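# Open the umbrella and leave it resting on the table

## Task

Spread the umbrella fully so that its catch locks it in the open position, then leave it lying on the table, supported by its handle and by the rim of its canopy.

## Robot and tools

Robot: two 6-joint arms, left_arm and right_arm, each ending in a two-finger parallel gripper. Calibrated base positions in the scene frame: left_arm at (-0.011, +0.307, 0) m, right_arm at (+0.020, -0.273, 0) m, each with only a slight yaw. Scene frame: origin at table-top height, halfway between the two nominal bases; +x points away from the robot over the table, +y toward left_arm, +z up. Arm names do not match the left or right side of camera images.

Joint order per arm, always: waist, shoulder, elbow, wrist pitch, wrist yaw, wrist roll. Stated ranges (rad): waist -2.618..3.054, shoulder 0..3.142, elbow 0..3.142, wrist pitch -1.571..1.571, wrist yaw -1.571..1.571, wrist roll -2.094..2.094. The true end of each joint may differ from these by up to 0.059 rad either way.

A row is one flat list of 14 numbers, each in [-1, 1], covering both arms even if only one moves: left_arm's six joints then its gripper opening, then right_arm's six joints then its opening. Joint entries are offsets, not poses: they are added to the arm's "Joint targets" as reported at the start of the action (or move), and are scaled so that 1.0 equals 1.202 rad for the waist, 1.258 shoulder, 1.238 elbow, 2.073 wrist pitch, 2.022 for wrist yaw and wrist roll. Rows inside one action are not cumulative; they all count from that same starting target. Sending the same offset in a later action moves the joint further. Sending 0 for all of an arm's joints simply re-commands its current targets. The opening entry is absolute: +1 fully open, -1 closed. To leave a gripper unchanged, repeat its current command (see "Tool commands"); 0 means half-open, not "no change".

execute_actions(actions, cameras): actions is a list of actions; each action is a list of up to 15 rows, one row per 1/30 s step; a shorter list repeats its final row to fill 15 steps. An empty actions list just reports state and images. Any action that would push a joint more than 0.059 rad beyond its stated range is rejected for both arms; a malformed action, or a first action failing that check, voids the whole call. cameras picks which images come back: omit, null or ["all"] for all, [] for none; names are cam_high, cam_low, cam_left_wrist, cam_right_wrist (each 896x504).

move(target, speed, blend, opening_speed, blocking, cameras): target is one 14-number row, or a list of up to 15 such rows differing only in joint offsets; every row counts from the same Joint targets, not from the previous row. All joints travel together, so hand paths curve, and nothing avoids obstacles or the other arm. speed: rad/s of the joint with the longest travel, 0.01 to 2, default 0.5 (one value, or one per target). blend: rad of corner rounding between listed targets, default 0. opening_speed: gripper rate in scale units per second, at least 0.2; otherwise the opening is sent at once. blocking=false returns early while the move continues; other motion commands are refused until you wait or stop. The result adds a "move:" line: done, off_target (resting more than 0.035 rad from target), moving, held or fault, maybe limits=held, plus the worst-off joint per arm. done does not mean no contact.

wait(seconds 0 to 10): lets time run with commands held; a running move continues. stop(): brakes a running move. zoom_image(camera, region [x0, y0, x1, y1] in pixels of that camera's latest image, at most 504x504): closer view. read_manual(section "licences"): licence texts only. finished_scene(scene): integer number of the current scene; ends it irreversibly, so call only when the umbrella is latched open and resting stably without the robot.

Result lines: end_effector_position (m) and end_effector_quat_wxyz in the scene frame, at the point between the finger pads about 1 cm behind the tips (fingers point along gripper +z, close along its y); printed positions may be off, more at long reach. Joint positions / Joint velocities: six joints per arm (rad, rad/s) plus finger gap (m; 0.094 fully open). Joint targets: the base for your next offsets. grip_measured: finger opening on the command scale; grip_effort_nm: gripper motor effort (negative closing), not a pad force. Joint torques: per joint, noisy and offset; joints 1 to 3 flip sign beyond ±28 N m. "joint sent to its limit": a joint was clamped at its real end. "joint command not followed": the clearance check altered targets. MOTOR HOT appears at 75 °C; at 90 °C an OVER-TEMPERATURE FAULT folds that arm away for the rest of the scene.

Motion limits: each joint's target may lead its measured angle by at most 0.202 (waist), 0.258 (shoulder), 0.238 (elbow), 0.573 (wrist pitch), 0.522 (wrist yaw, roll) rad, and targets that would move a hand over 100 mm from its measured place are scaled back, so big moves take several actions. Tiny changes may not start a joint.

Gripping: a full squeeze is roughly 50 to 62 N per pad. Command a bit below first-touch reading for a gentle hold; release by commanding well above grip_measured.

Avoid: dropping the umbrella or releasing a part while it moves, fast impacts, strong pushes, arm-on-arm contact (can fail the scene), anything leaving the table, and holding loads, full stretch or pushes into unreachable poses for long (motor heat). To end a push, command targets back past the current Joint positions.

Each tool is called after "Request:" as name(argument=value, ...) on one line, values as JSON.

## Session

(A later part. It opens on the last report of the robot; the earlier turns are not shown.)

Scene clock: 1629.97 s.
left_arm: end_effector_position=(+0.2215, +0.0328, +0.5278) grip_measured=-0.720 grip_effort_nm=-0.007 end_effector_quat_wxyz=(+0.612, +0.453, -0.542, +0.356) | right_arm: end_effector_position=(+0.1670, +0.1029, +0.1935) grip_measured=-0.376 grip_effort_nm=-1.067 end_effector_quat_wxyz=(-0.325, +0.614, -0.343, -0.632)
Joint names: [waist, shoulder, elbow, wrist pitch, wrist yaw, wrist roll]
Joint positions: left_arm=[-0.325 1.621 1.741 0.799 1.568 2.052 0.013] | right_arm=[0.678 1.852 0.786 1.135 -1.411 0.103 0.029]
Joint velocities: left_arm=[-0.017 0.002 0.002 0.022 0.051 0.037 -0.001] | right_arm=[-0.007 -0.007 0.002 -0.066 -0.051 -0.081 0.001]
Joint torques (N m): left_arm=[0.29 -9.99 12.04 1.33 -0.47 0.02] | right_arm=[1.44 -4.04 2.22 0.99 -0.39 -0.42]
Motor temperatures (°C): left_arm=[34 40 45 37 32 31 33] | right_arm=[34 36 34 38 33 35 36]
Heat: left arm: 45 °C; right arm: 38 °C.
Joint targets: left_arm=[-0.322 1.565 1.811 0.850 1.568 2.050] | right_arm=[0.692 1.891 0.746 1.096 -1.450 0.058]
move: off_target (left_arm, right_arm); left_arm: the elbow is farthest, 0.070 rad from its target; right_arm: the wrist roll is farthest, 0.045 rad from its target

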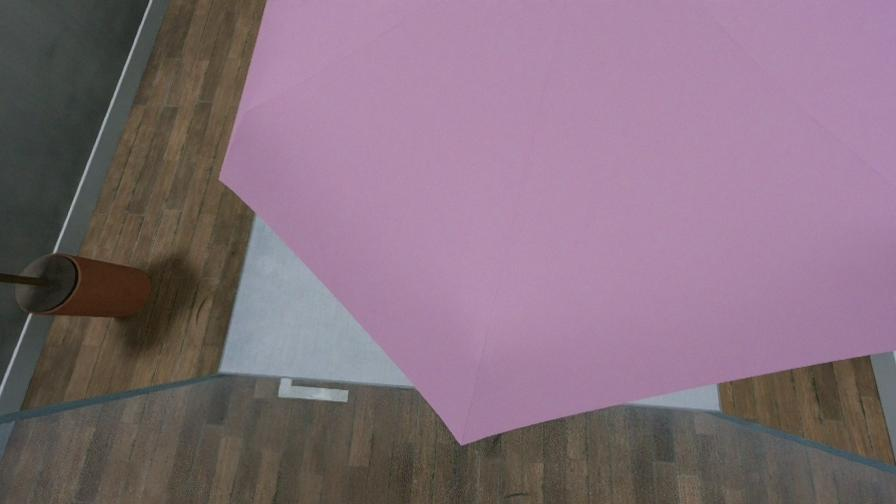

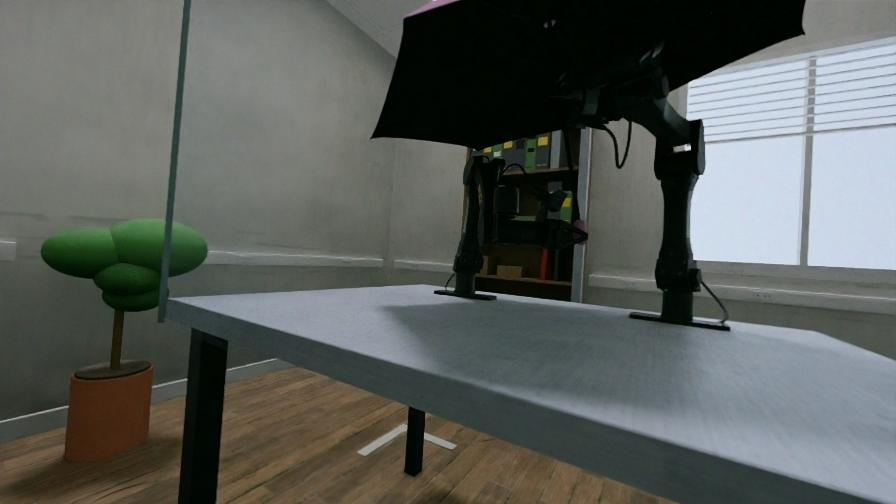

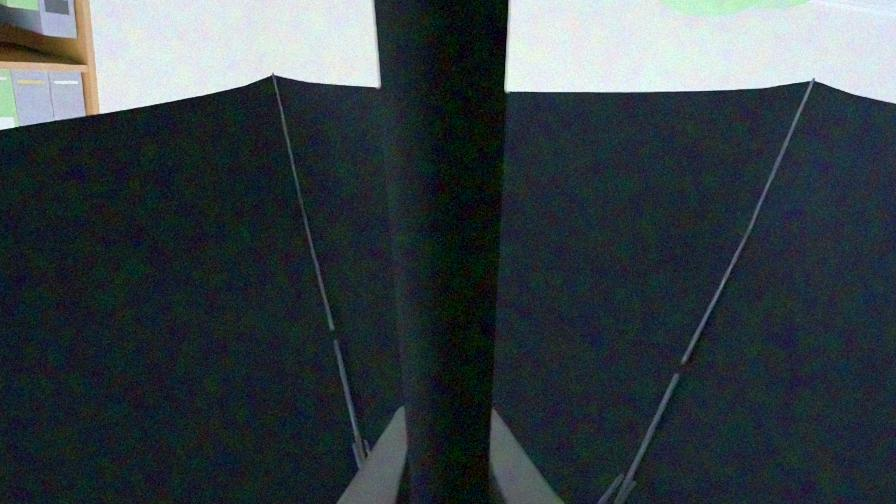

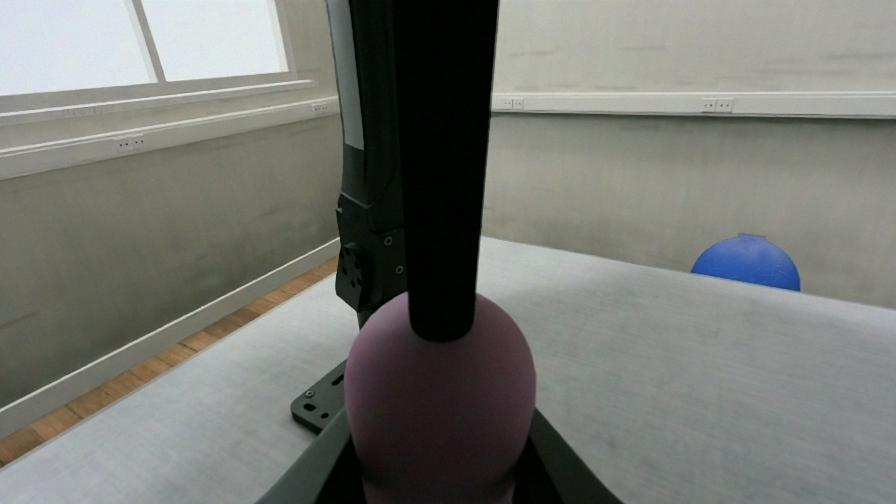

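Request:
move(target=[0,0.0,0.0485,-0.0241,0,0,-0.72,0,0.0100,-0.0040,0.0050,0,0,-0.7], speed=0.1)

Scene clock: 1635.87 s.
left_arm: end_effector_position=(+0.2150, +0.0350, +0.5407) grip_measured=-0.720 grip_effort_nm=-0.002 end_effector_quat_wxyz=(+0.611, +0.450, -0.544, +0.359) | right_arm: end_effector_position=(+0.1624, +0.1016, +0.1883) grip_measured=-0.376 grip_effort_nm=-1.067 end_effector_quat_wxyz=(-0.323, +0.618, -0.336, -0.633)
Joint names: [waist, shoulder, elbow, wrist pitch, wrist yaw, wrist roll]
Joint positions: left_arm=[-0.325 1.617 1.79 0.759 1.568 2.049 0.013] | right_arm=[0.684 1.864 0.773 1.158 -1.421 0.093 0.029]
Joint velocities: left_arm=[0.002 -0.002 -0.022 -0.037 0.007 -0.007 0] | right_arm=[0.012 -0.002 0.027 -0.037 -0.037 -0.051 0]
Joint torques (N m): left_arm=[0.32 -9.54 12.86 1.21 -0.48 0.05] | right_arm=[0.88 -4.08 2.77 0.88 -0.3 -0.32]
Motor temperatures (°C): left_arm=[34 40 46 37 32 31 33] | right_arm=[34 35 34 37 33 35 36]
Heat: left arm: 46 °C; right arm: 37 °C.
Joint targets: left_arm=[-0.322 1.565 1.871 0.800 1.568 2.050] | right_arm=[0.692 1.903 0.741 1.107 -1.450 0.058]
move: off_target (left_arm, right_arm); left_arm: the elbow is farthest, 0.081 rad from its target; right_arm: the wrist pitch is farthest, 0.052 rad from its target

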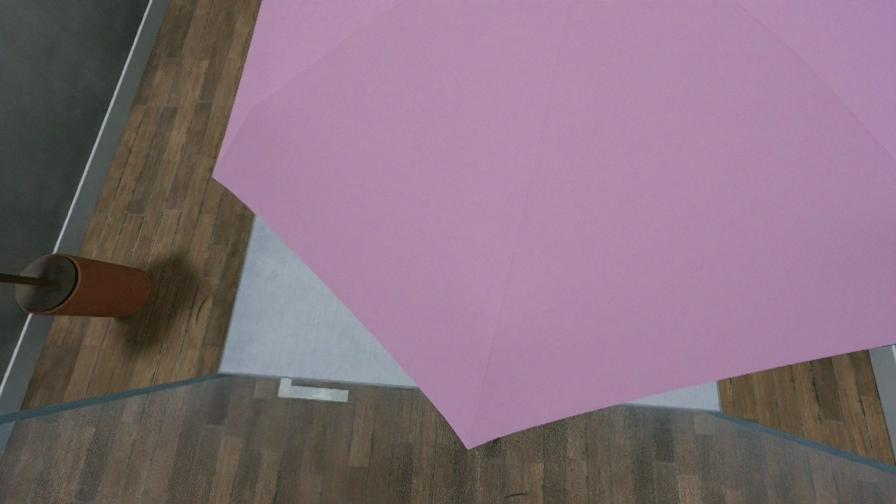

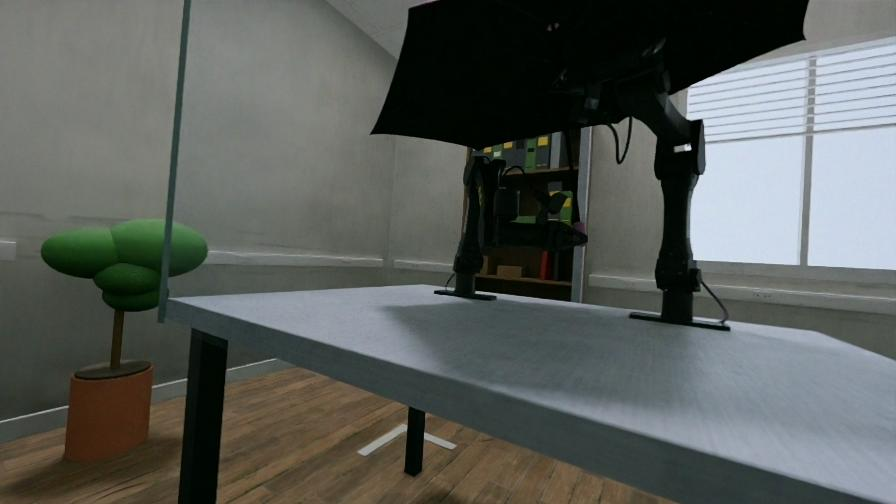

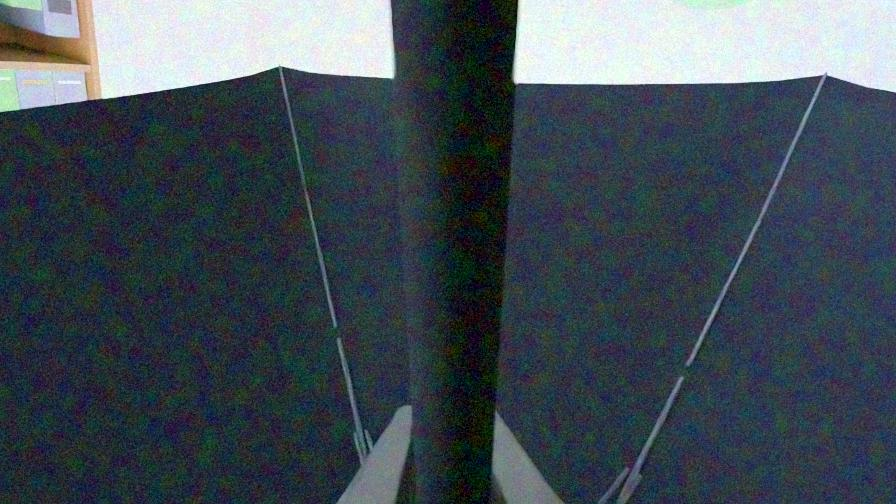

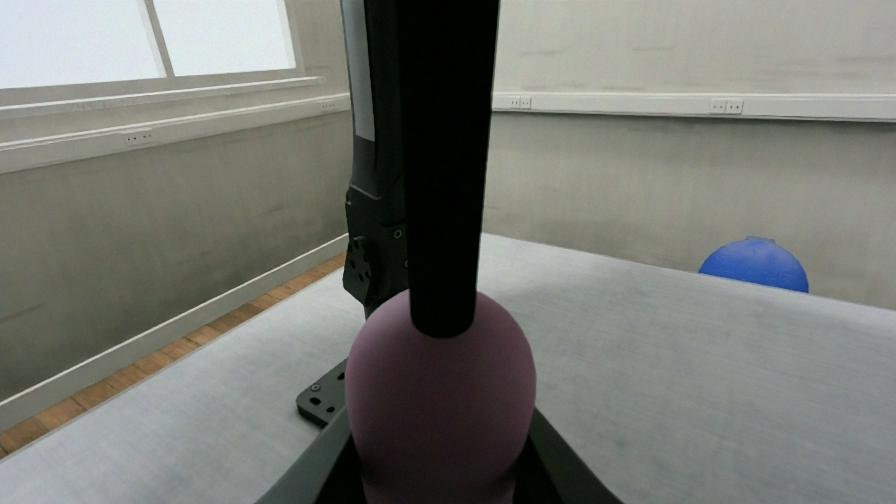

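Request:
move(target=[0,0.0,0.0485,-0.0290,0,0,-0.72,0,0.0080,-0.0040,0.0,0,0,-0.7], speed=0.1)

Scene clock: 1639.37 s.
left_arm: end_effector_position=(+0.2132, +0.0357, +0.5479) grip_measured=-0.720 grip_effort_nm=-0.002 end_effector_quat_wxyz=(+0.617, +0.460, -0.536, +0.347) | right_arm: end_effector_position=(+0.1655, +0.1032, +0.1928) grip_measured=-0.376 grip_effort_nm=-1.062 end_effector_quat_wxyz=(-0.336, +0.615, -0.336, -0.630)
Joint names: [waist, shoulder, elbow, wrist pitch, wrist yaw, wrist roll]
Joint positions: left_arm=[-0.325 1.617 1.829 0.683 1.568 2.049 0.013] | right_arm=[0.683 1.864 0.773 1.2 -1.401 0.119 0.029]
Joint velocities: left_arm=[0.002 0.007 0.007 -0.007 0.007 -0.022 0] | right_arm=[-0.007 0.002 0.012 0.007 0.051 -0.022 0]
Joint torques (N m): left_arm=[0.31 -9.51 14.58 1.44 -0.47 0.06] | right_arm=[0.98 -3.23 2.35 0.47 -0.48 -0.59]
Motor temperatures (°C): left_arm=[34 41 46 37 32 31 33] | right_arm=[34 35 34 37 33 35 36]
Heat: left arm: 46 °C; right arm: 37 °C.
Joint targets: left_arm=[-0.322 1.565 1.931 0.740 1.568 2.050] | right_arm=[0.693 1.913 0.736 1.107 -1.450 0.058]
move: off_target (left_arm, right_arm); left_arm: the elbow is farthest, 0.102 rad from its target; right_arm: the wrist pitch is farthest, 0.093 rad from its target

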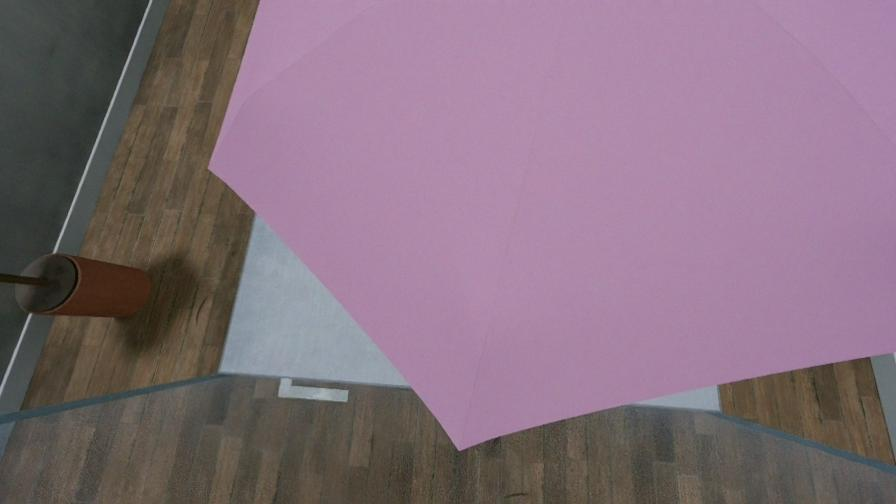

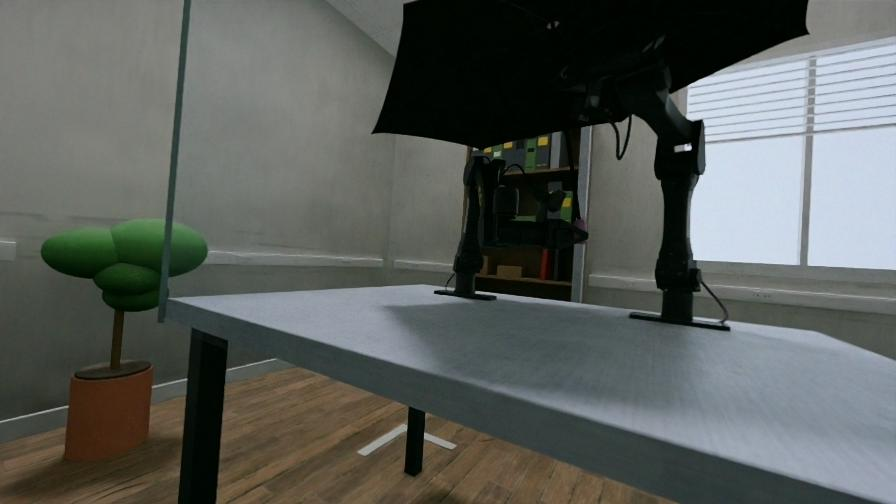

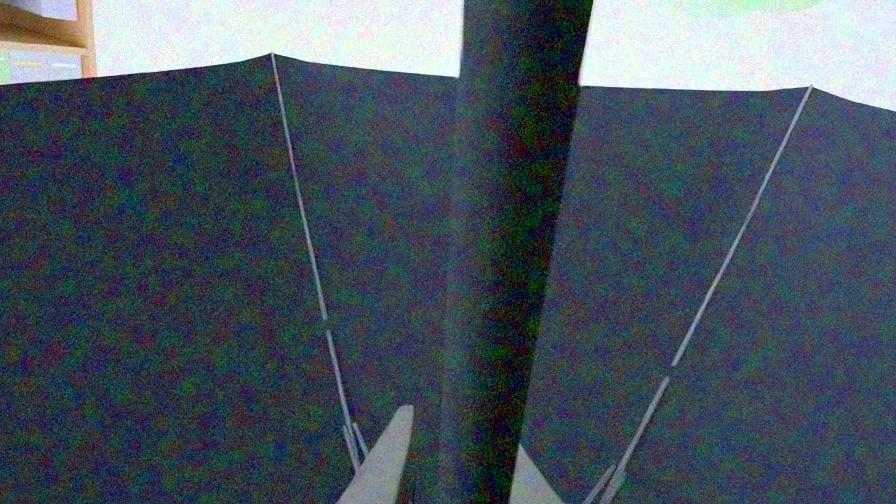

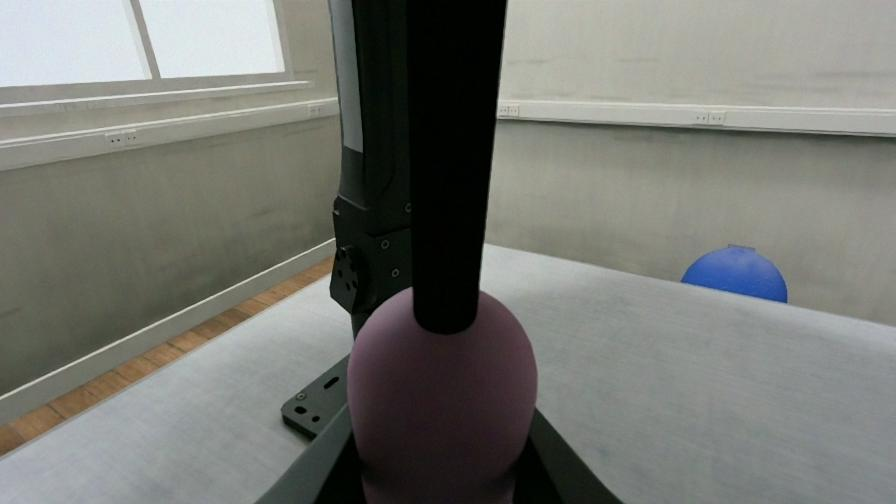

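Request:
move(target=[0,-0.0159,0.0404,0.0,0,0,-0.72,0,0.0200,-0.0200,-0.0386,0,-0.02,-0.7], speed=0.1)

Scene clock: 1645.67 s.
left_arm: end_effector_position=(+0.2103, +0.0367, +0.5535) grip_measured=-0.720 grip_effort_nm=-0.032 end_effector_quat_wxyz=(+0.614, +0.456, -0.539, +0.352) | right_arm: end_effector_position=(+0.1707, +0.1050, +0.1937) grip_measured=-0.376 grip_effort_nm=-1.067 end_effector_quat_wxyz=(-0.349, +0.611, -0.341, -0.624)
Joint names: [waist, shoulder, elbow, wrist pitch, wrist yaw, wrist roll]
Joint positions: left_arm=[-0.325 1.617 1.853 0.665 1.568 2.058 0.013] | right_arm=[0.679 1.864 0.773 1.204 -1.376 0.11 0.029]
Joint velocities: left_arm=[-0.002 -0.012 0.037 0.125 -0.066 -0.007 0] | right_arm=[-0.017 -0.002 -0.012 -0.007 0.022 -0.037 -0.001]
Joint torques (N m): left_arm=[0.31 -11.02 16.66 1.62 -0.48 -0.06] | right_arm=[1.4 -1.47 0.31 -0.27 -0.74 -0.89]
Motor temperatures (°C): left_arm=[34 41 46 37 32 31 33] | right_arm=[34 35 34 37 33 35 36]
Heat: left arm: 46 °C; right arm: 37 °C.
Joint targets: left_arm=[-0.322 1.545 1.981 0.740 1.568 2.050] | right_arm=[0.692 1.938 0.711 1.027 -1.450 0.017]
move: off_target (left_arm, right_arm); left_arm: the elbow is farthest, 0.128 rad from its target; right_arm: the wrist pitch is farthest, 0.177 rad from its target

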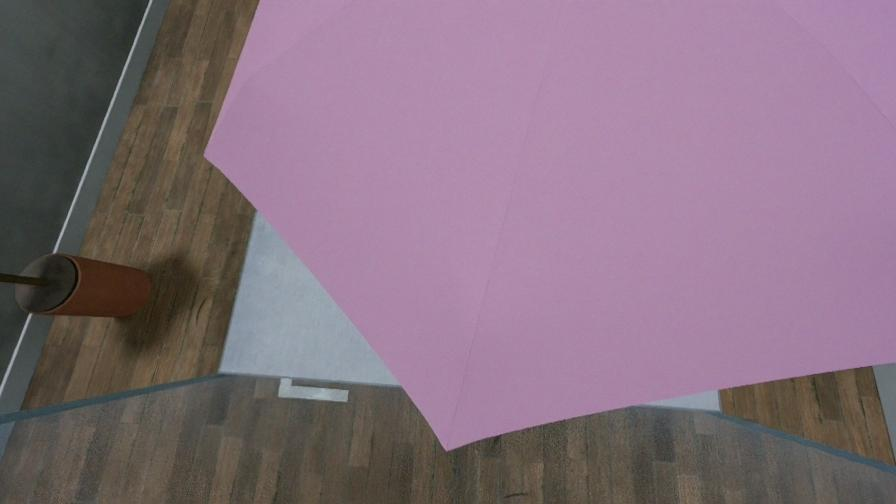

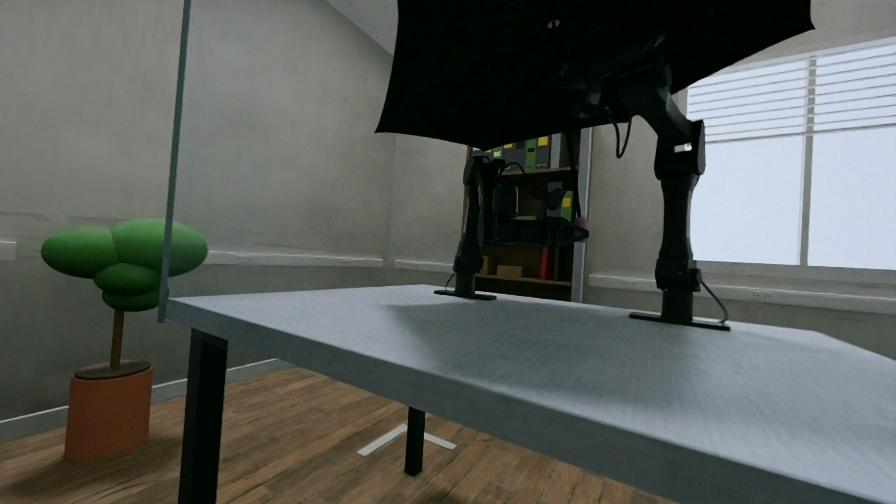

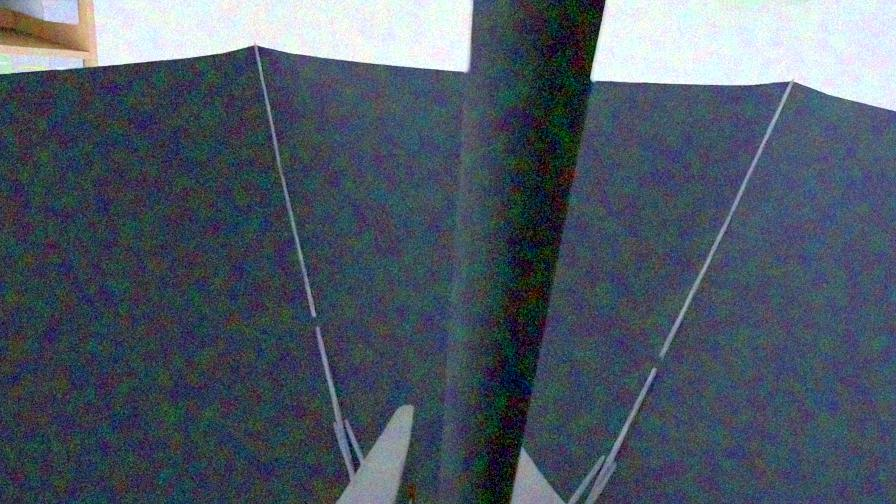

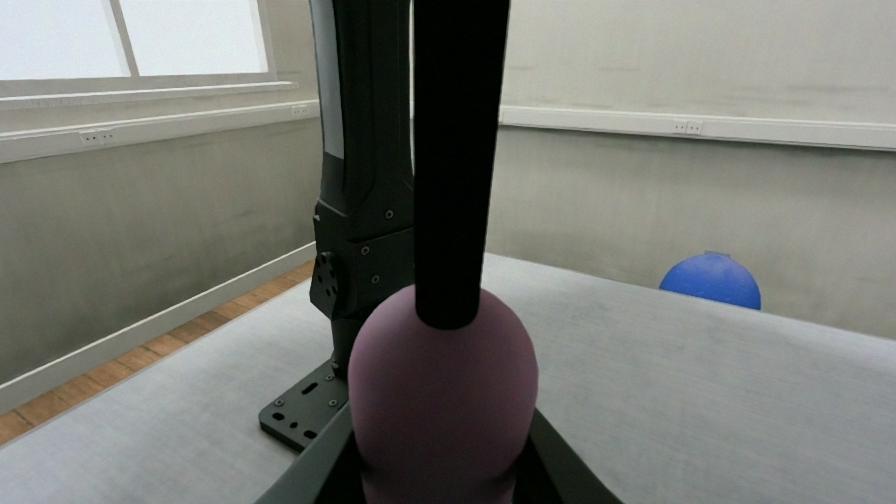

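Request:
move(target=[0,-0.0239,0.0485,0.0,0,0,-0.72,0,0.0200,-0.0200,0,0,0,-0.7], speed=0.1)

Scene clock: 1653.33 s.
left_arm: end_effector_position=(+0.2049, +0.0387, +0.5629) grip_measured=-0.719 grip_effort_nm=-0.037 end_effector_quat_wxyz=(+0.610, +0.449, -0.545, +0.359) | right_arm: end_effector_position=(+0.1759, +0.1070, +0.1982) grip_measured=-0.377 grip_effort_nm=-1.062 end_effector_quat_wxyz=(-0.372, +0.608, -0.338, -0.615)
Joint names: [waist, shoulder, elbow, wrist pitch, wrist yaw, wrist roll]
Joint positions: left_arm=[-0.325 1.617 1.891 0.648 1.568 2.062 0.013] | right_arm=[0.676 1.864 0.773 1.24 -1.345 0.11 0.029]
Joint velocities: left_arm=[-0.012 -0.002 0.022 -0.037 -0.066 0.037 0] | right_arm=[0.007 -0.002 -0.002 -0.037 0.007 0.007 0]
Joint torques (N m): left_arm=[0.29 -12.82 17.73 1.72 -0.48 -0.08] | right_arm=[1.69 0.53 -1.88 -0.61 -1.1 -0.89]
Motor temperatures (°C): left_arm=[34 42 46 38 32 31 33] | right_arm=[34 35 34 37 33 35 36]
Heat: left arm: 46 °C; right arm: 37 °C.
Joint targets: left_arm=[-0.322 1.521 2.033 0.735 1.568 2.051] | right_arm=[0.693 1.964 0.686 1.027 -1.450 0.018]
move: off_target (left_arm, right_arm); left_arm: the elbow is farthest, 0.150 rad from its target; right_arm: the wrist pitch is farthest, 0.213 rad from its target

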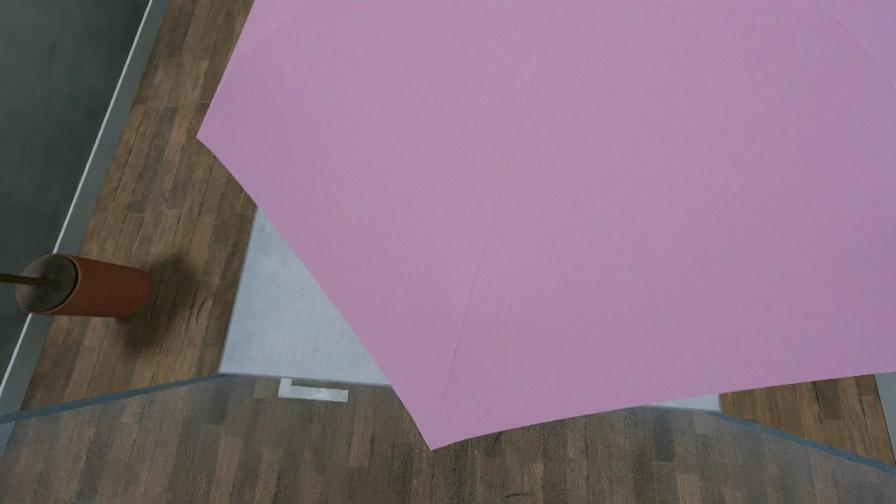

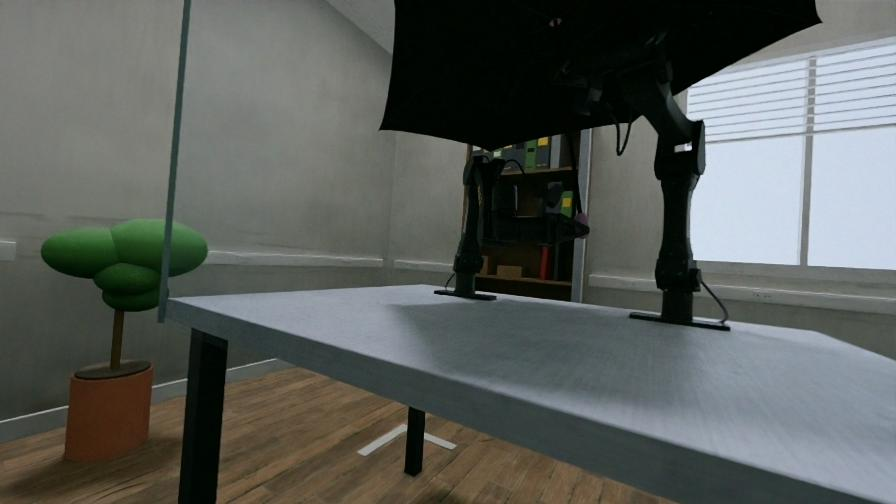

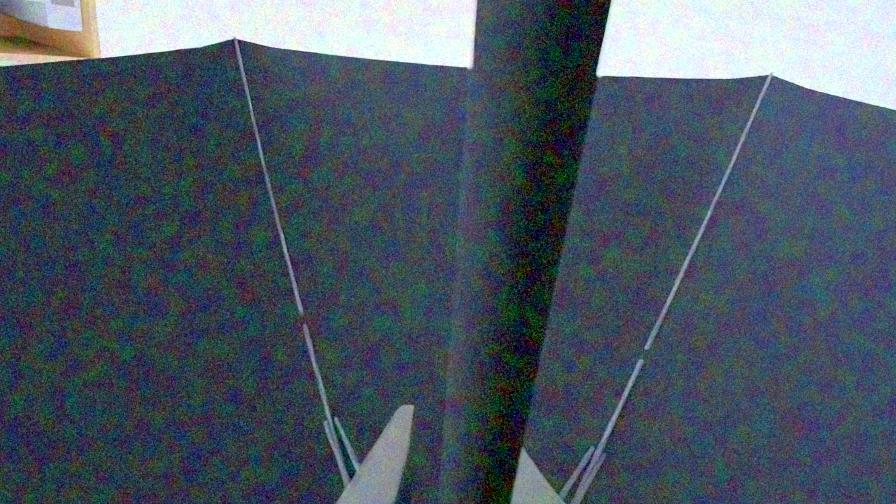

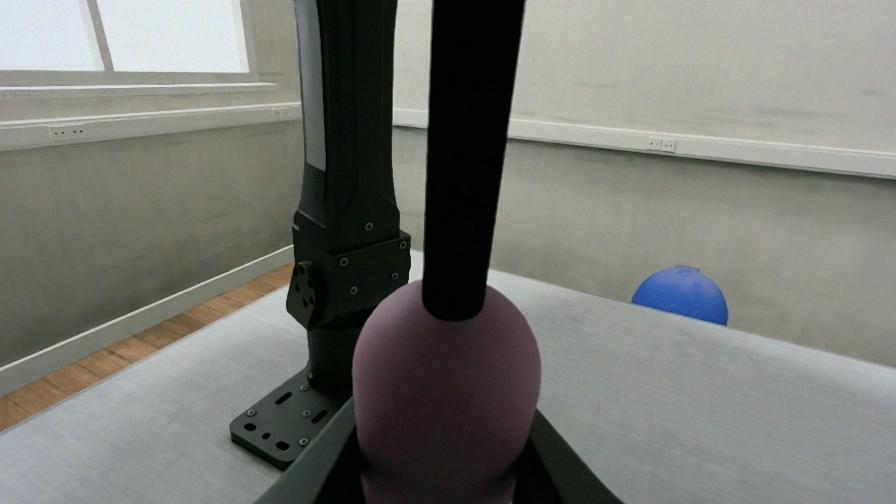

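Request:
move(target=[0,0.0397,-0.0808,-0.0241,0,0,-0.72,0,-0.0400,0.0400,0.0386,0,0.02,-0.7], speed=0.1)

Scene clock: 1675.80 s.
left_arm: end_effector_position=(+0.2055, +0.0385, +0.5624) grip_measured=-0.719 grip_effort_nm=-0.046 end_effector_quat_wxyz=(+0.611, +0.451, -0.543, +0.357) | right_arm: end_effector_position=(+0.1759, +0.1073, +0.2035) grip_measured=-0.377 grip_effort_nm=-1.062 end_effector_quat_wxyz=(-0.374, +0.608, -0.333, -0.616)
Joint names: [waist, shoulder, elbow, wrist pitch, wrist yaw, wrist roll]
Joint positions: left_arm=[-0.325 1.617 1.891 0.635 1.568 2.068 0.013] | right_arm=[0.676 1.859 0.782 1.252 -1.35 0.126 0.029]
Joint velocities: left_arm=[0.002 -0.002 -0.007 -0.037 -0.007 0.007 0] | right_arm=[-0.012 0.037 -0.017 0.066 -0.051 -0.066 0.001]
Joint torques (N m): left_arm=[0.29 -8.94 9.31 1.36 -0.48 -0.14] | right_arm=[1.65 -2.86 1.63 0.02 -1.01 -0.66]
Motor temperatures (°C): left_arm=[34 43 51 39 32 31 32] | right_arm=[34 35 34 36 34 36 36]
Heat: left arm: 51 °C; right arm: 36 °C.
Joint targets: left_arm=[-0.322 1.570 1.933 0.685 1.568 2.051] | right_arm=[0.693 1.913 0.736 1.106 -1.450 0.058]
move: off_target (left_arm, right_arm); left_arm: the wrist pitch is farthest, 0.050 rad from its target; right_arm: the wrist pitch is farthest, 0.145 rad from its target

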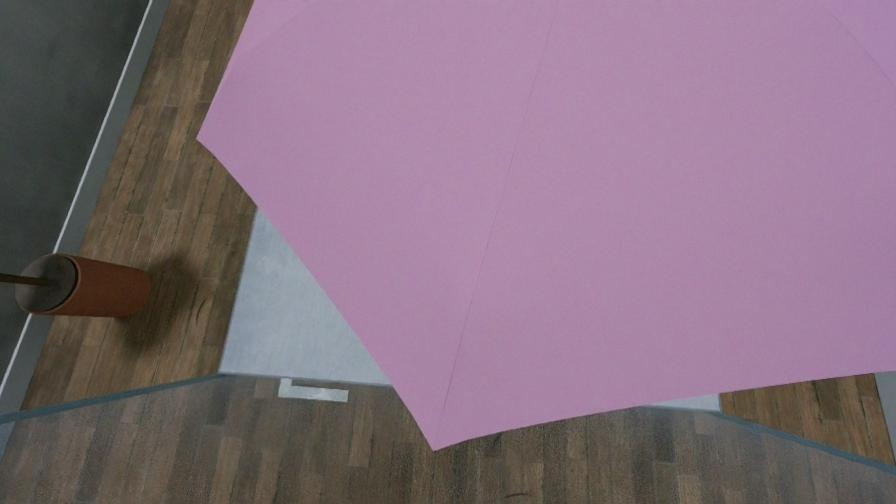

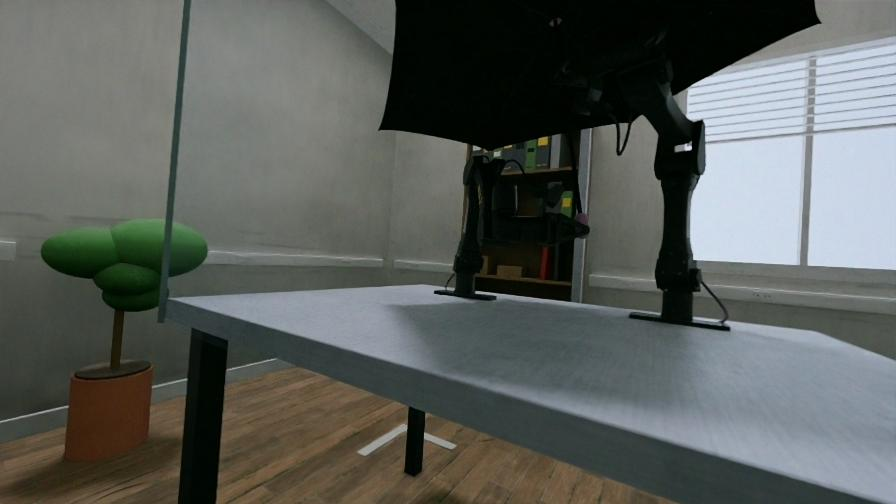

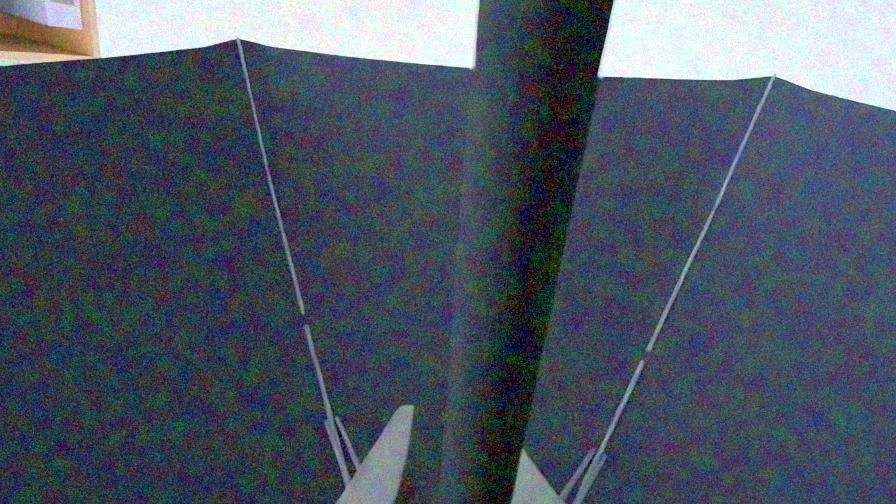

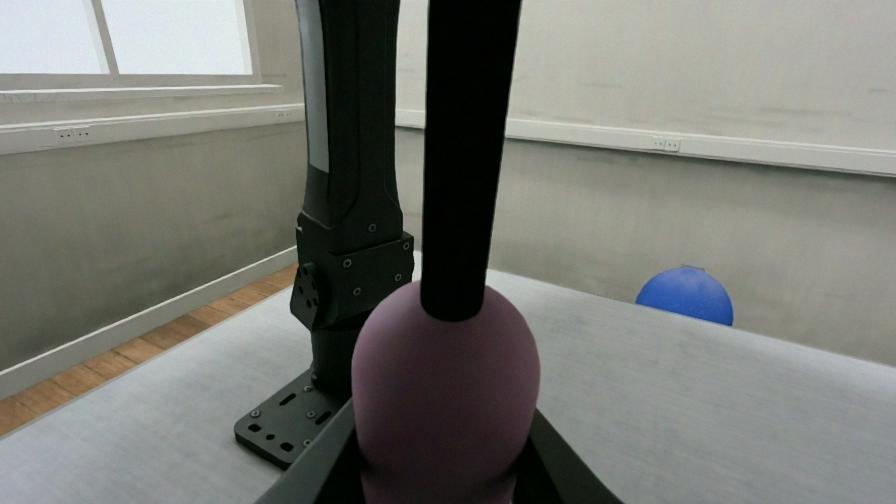

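Request:
move(target=[0,0.0239,-0.0808,0,0,0,-0.72,0,0,0,0,0,0,-0.7], speed=0.1)

Scene clock: 1678.77 s.
left_arm: end_effector_position=(+0.2156, +0.0348, +0.5446) grip_measured=-0.719 grip_effort_nm=-0.061 end_effector_quat_wxyz=(+0.619, +0.464, -0.533, +0.343) | right_arm: end_effector_position=(+0.1684, +0.1032, +0.1906) grip_measured=-0.376 grip_effort_nm=-1.057 end_effector_quat_wxyz=(-0.342, +0.615, -0.336, -0.626)
Joint names: [waist, shoulder, elbow, wrist pitch, wrist yaw, wrist roll]
Joint positions: left_arm=[-0.325 1.617 1.821 0.657 1.568 2.07 0.013] | right_arm=[0.678 1.87 0.774 1.198 -1.397 0.099 0.029]
Joint velocities: left_arm=[0.012 -0.002 0.027 -0.037 0.051 -0.037 0] | right_arm=[-0.007 0.002 -0.007 -0.081 -0.051 -0.051 -0.002]
Joint torques (N m): left_arm=[0.29 -6.78 7.02 1.16 -0.45 -0.17] | right_arm=[1.48 -3.73 2.26 0.51 -0.55 -0.39]
Motor temperatures (°C): left_arm=[34 42 49 39 32 31 32] | right_arm=[34 35 34 36 34 36 36]
Heat: left arm: 49 °C; right arm: 36 °C.
Joint targets: left_arm=[-0.322 1.601 1.833 0.685 1.568 2.051] | right_arm=[0.693 1.913 0.736 1.107 -1.450 0.058]
move: off_target (right_arm); right_arm: the wrist pitch is farthest, 0.092 rad from its target

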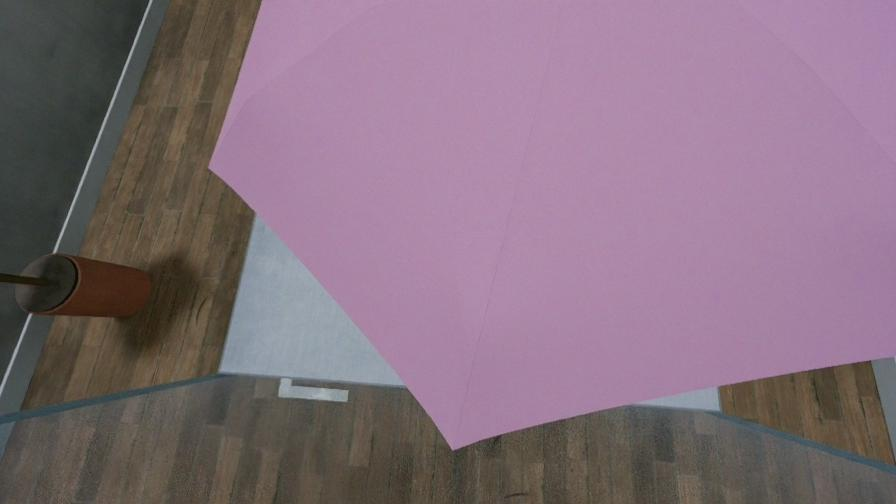

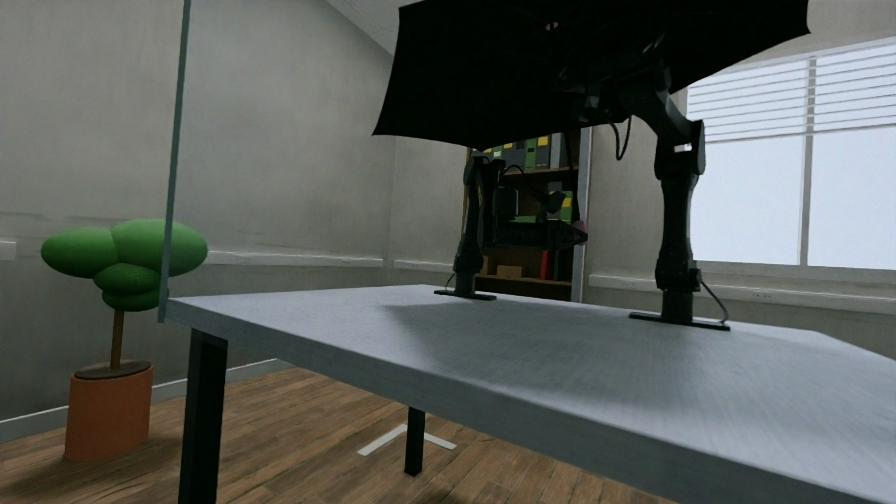

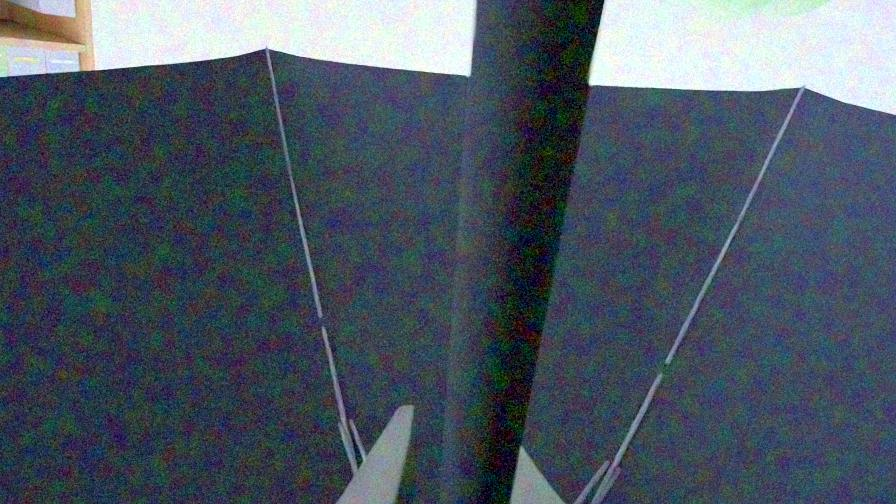

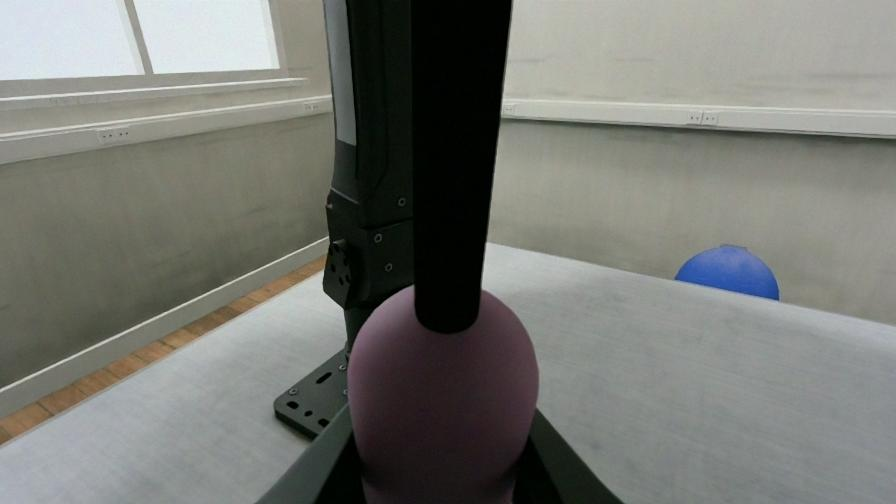

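Request:
move(target=[0,-0.0445,-0.1478,0.0555,0,0,-0.72,-0.0125,-0.0421,0.0396,0.0449,0.0247,0.0198,-0.7], speed=0.1)

Scene clock: 1684.50 s.
left_arm: end_effector_position=(+0.2116, +0.0363, +0.5218) grip_measured=-0.719 grip_effort_nm=-0.056 end_effector_quat_wxyz=(+0.616, +0.459, -0.537, +0.349) | right_arm: end_effector_position=(+0.1654, +0.1021, +0.1852) grip_measured=-0.377 grip_effort_nm=-1.062 end_effector_quat_wxyz=(-0.326, +0.617, -0.339, -0.631)
Joint names: [waist, shoulder, elbow, wrist pitch, wrist yaw, wrist roll]
Joint positions: left_arm=[-0.325 1.569 1.668 0.793 1.568 2.058 0.013] | right_arm=[0.68 1.876 0.774 1.167 -1.416 0.089 0.029]
Joint velocities: left_arm=[0.002 -0.012 0.007 -0.095 -0.007 0.022 0] | right_arm=[-0.002 0.007 0.002 -0.037 -0.037 0.051 0]
Joint torques (N m): left_arm=[0.29 -7.12 4.93 0.9 -0.47 -0.04] | right_arm=[-0.23 -8.18 6.37 1.64 0.22 0.11]
Motor temperatures (°C): left_arm=[34 42 47 38 32 31 32] | right_arm=[34 35 34 36 34 35 36]
Heat: left arm: 47 °C; right arm: 36 °C.
Joint targets: left_arm=[-0.322 1.545 1.650 0.800 1.568 2.051] | right_arm=[0.677 1.860 0.785 1.200 -1.400 0.098]
move: done

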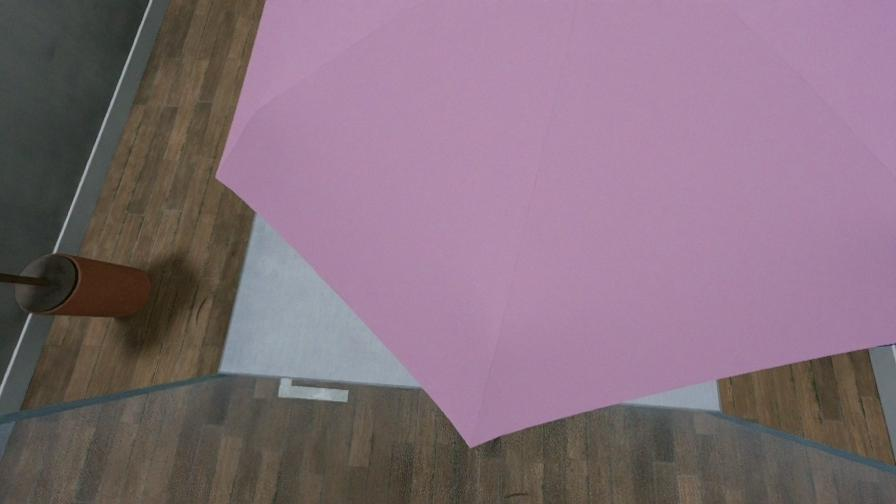

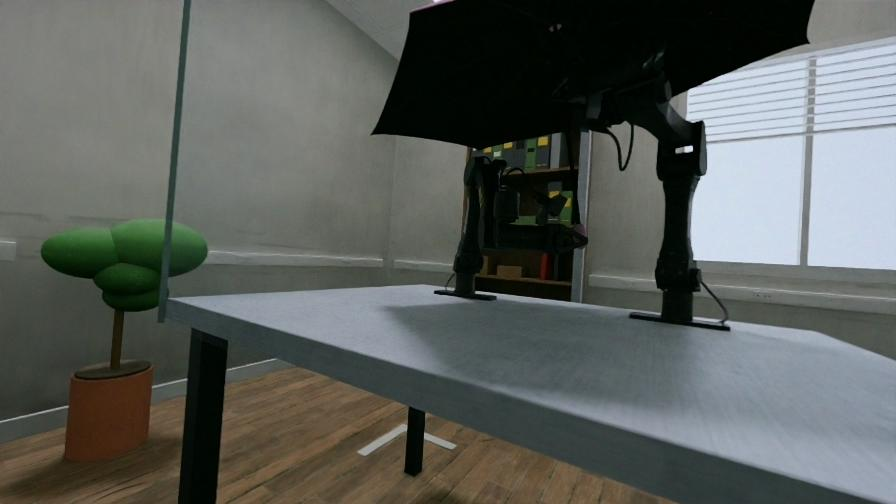

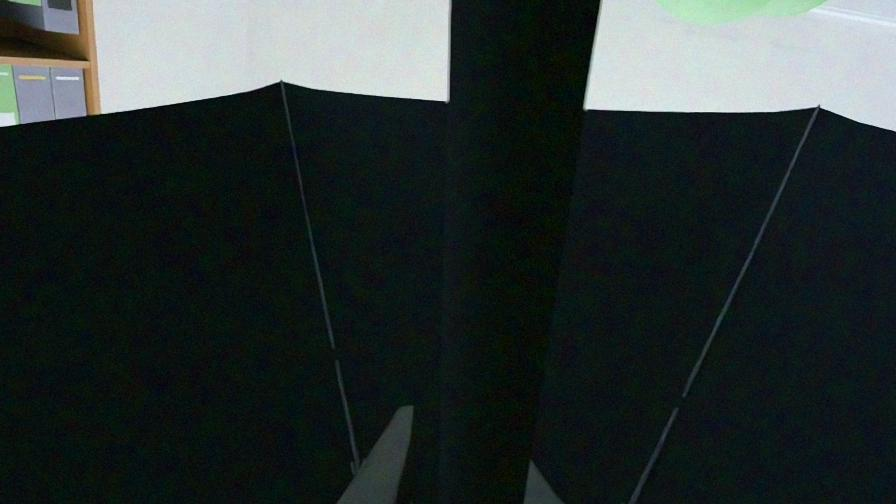

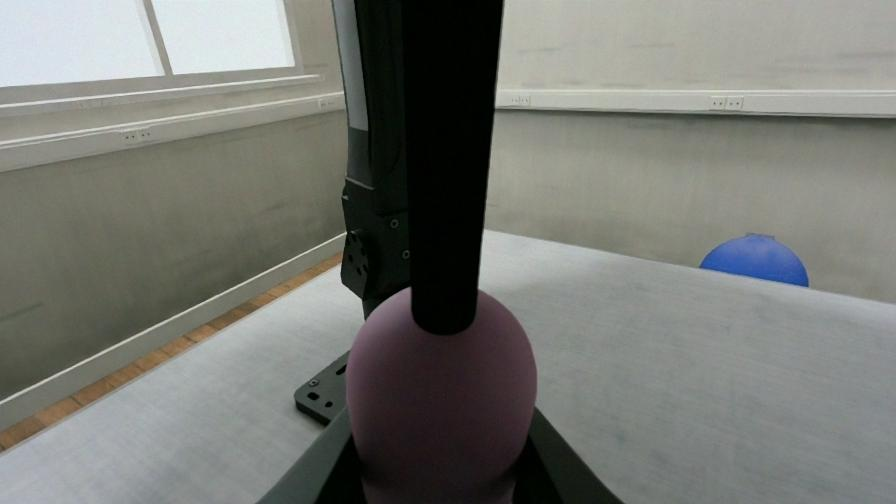

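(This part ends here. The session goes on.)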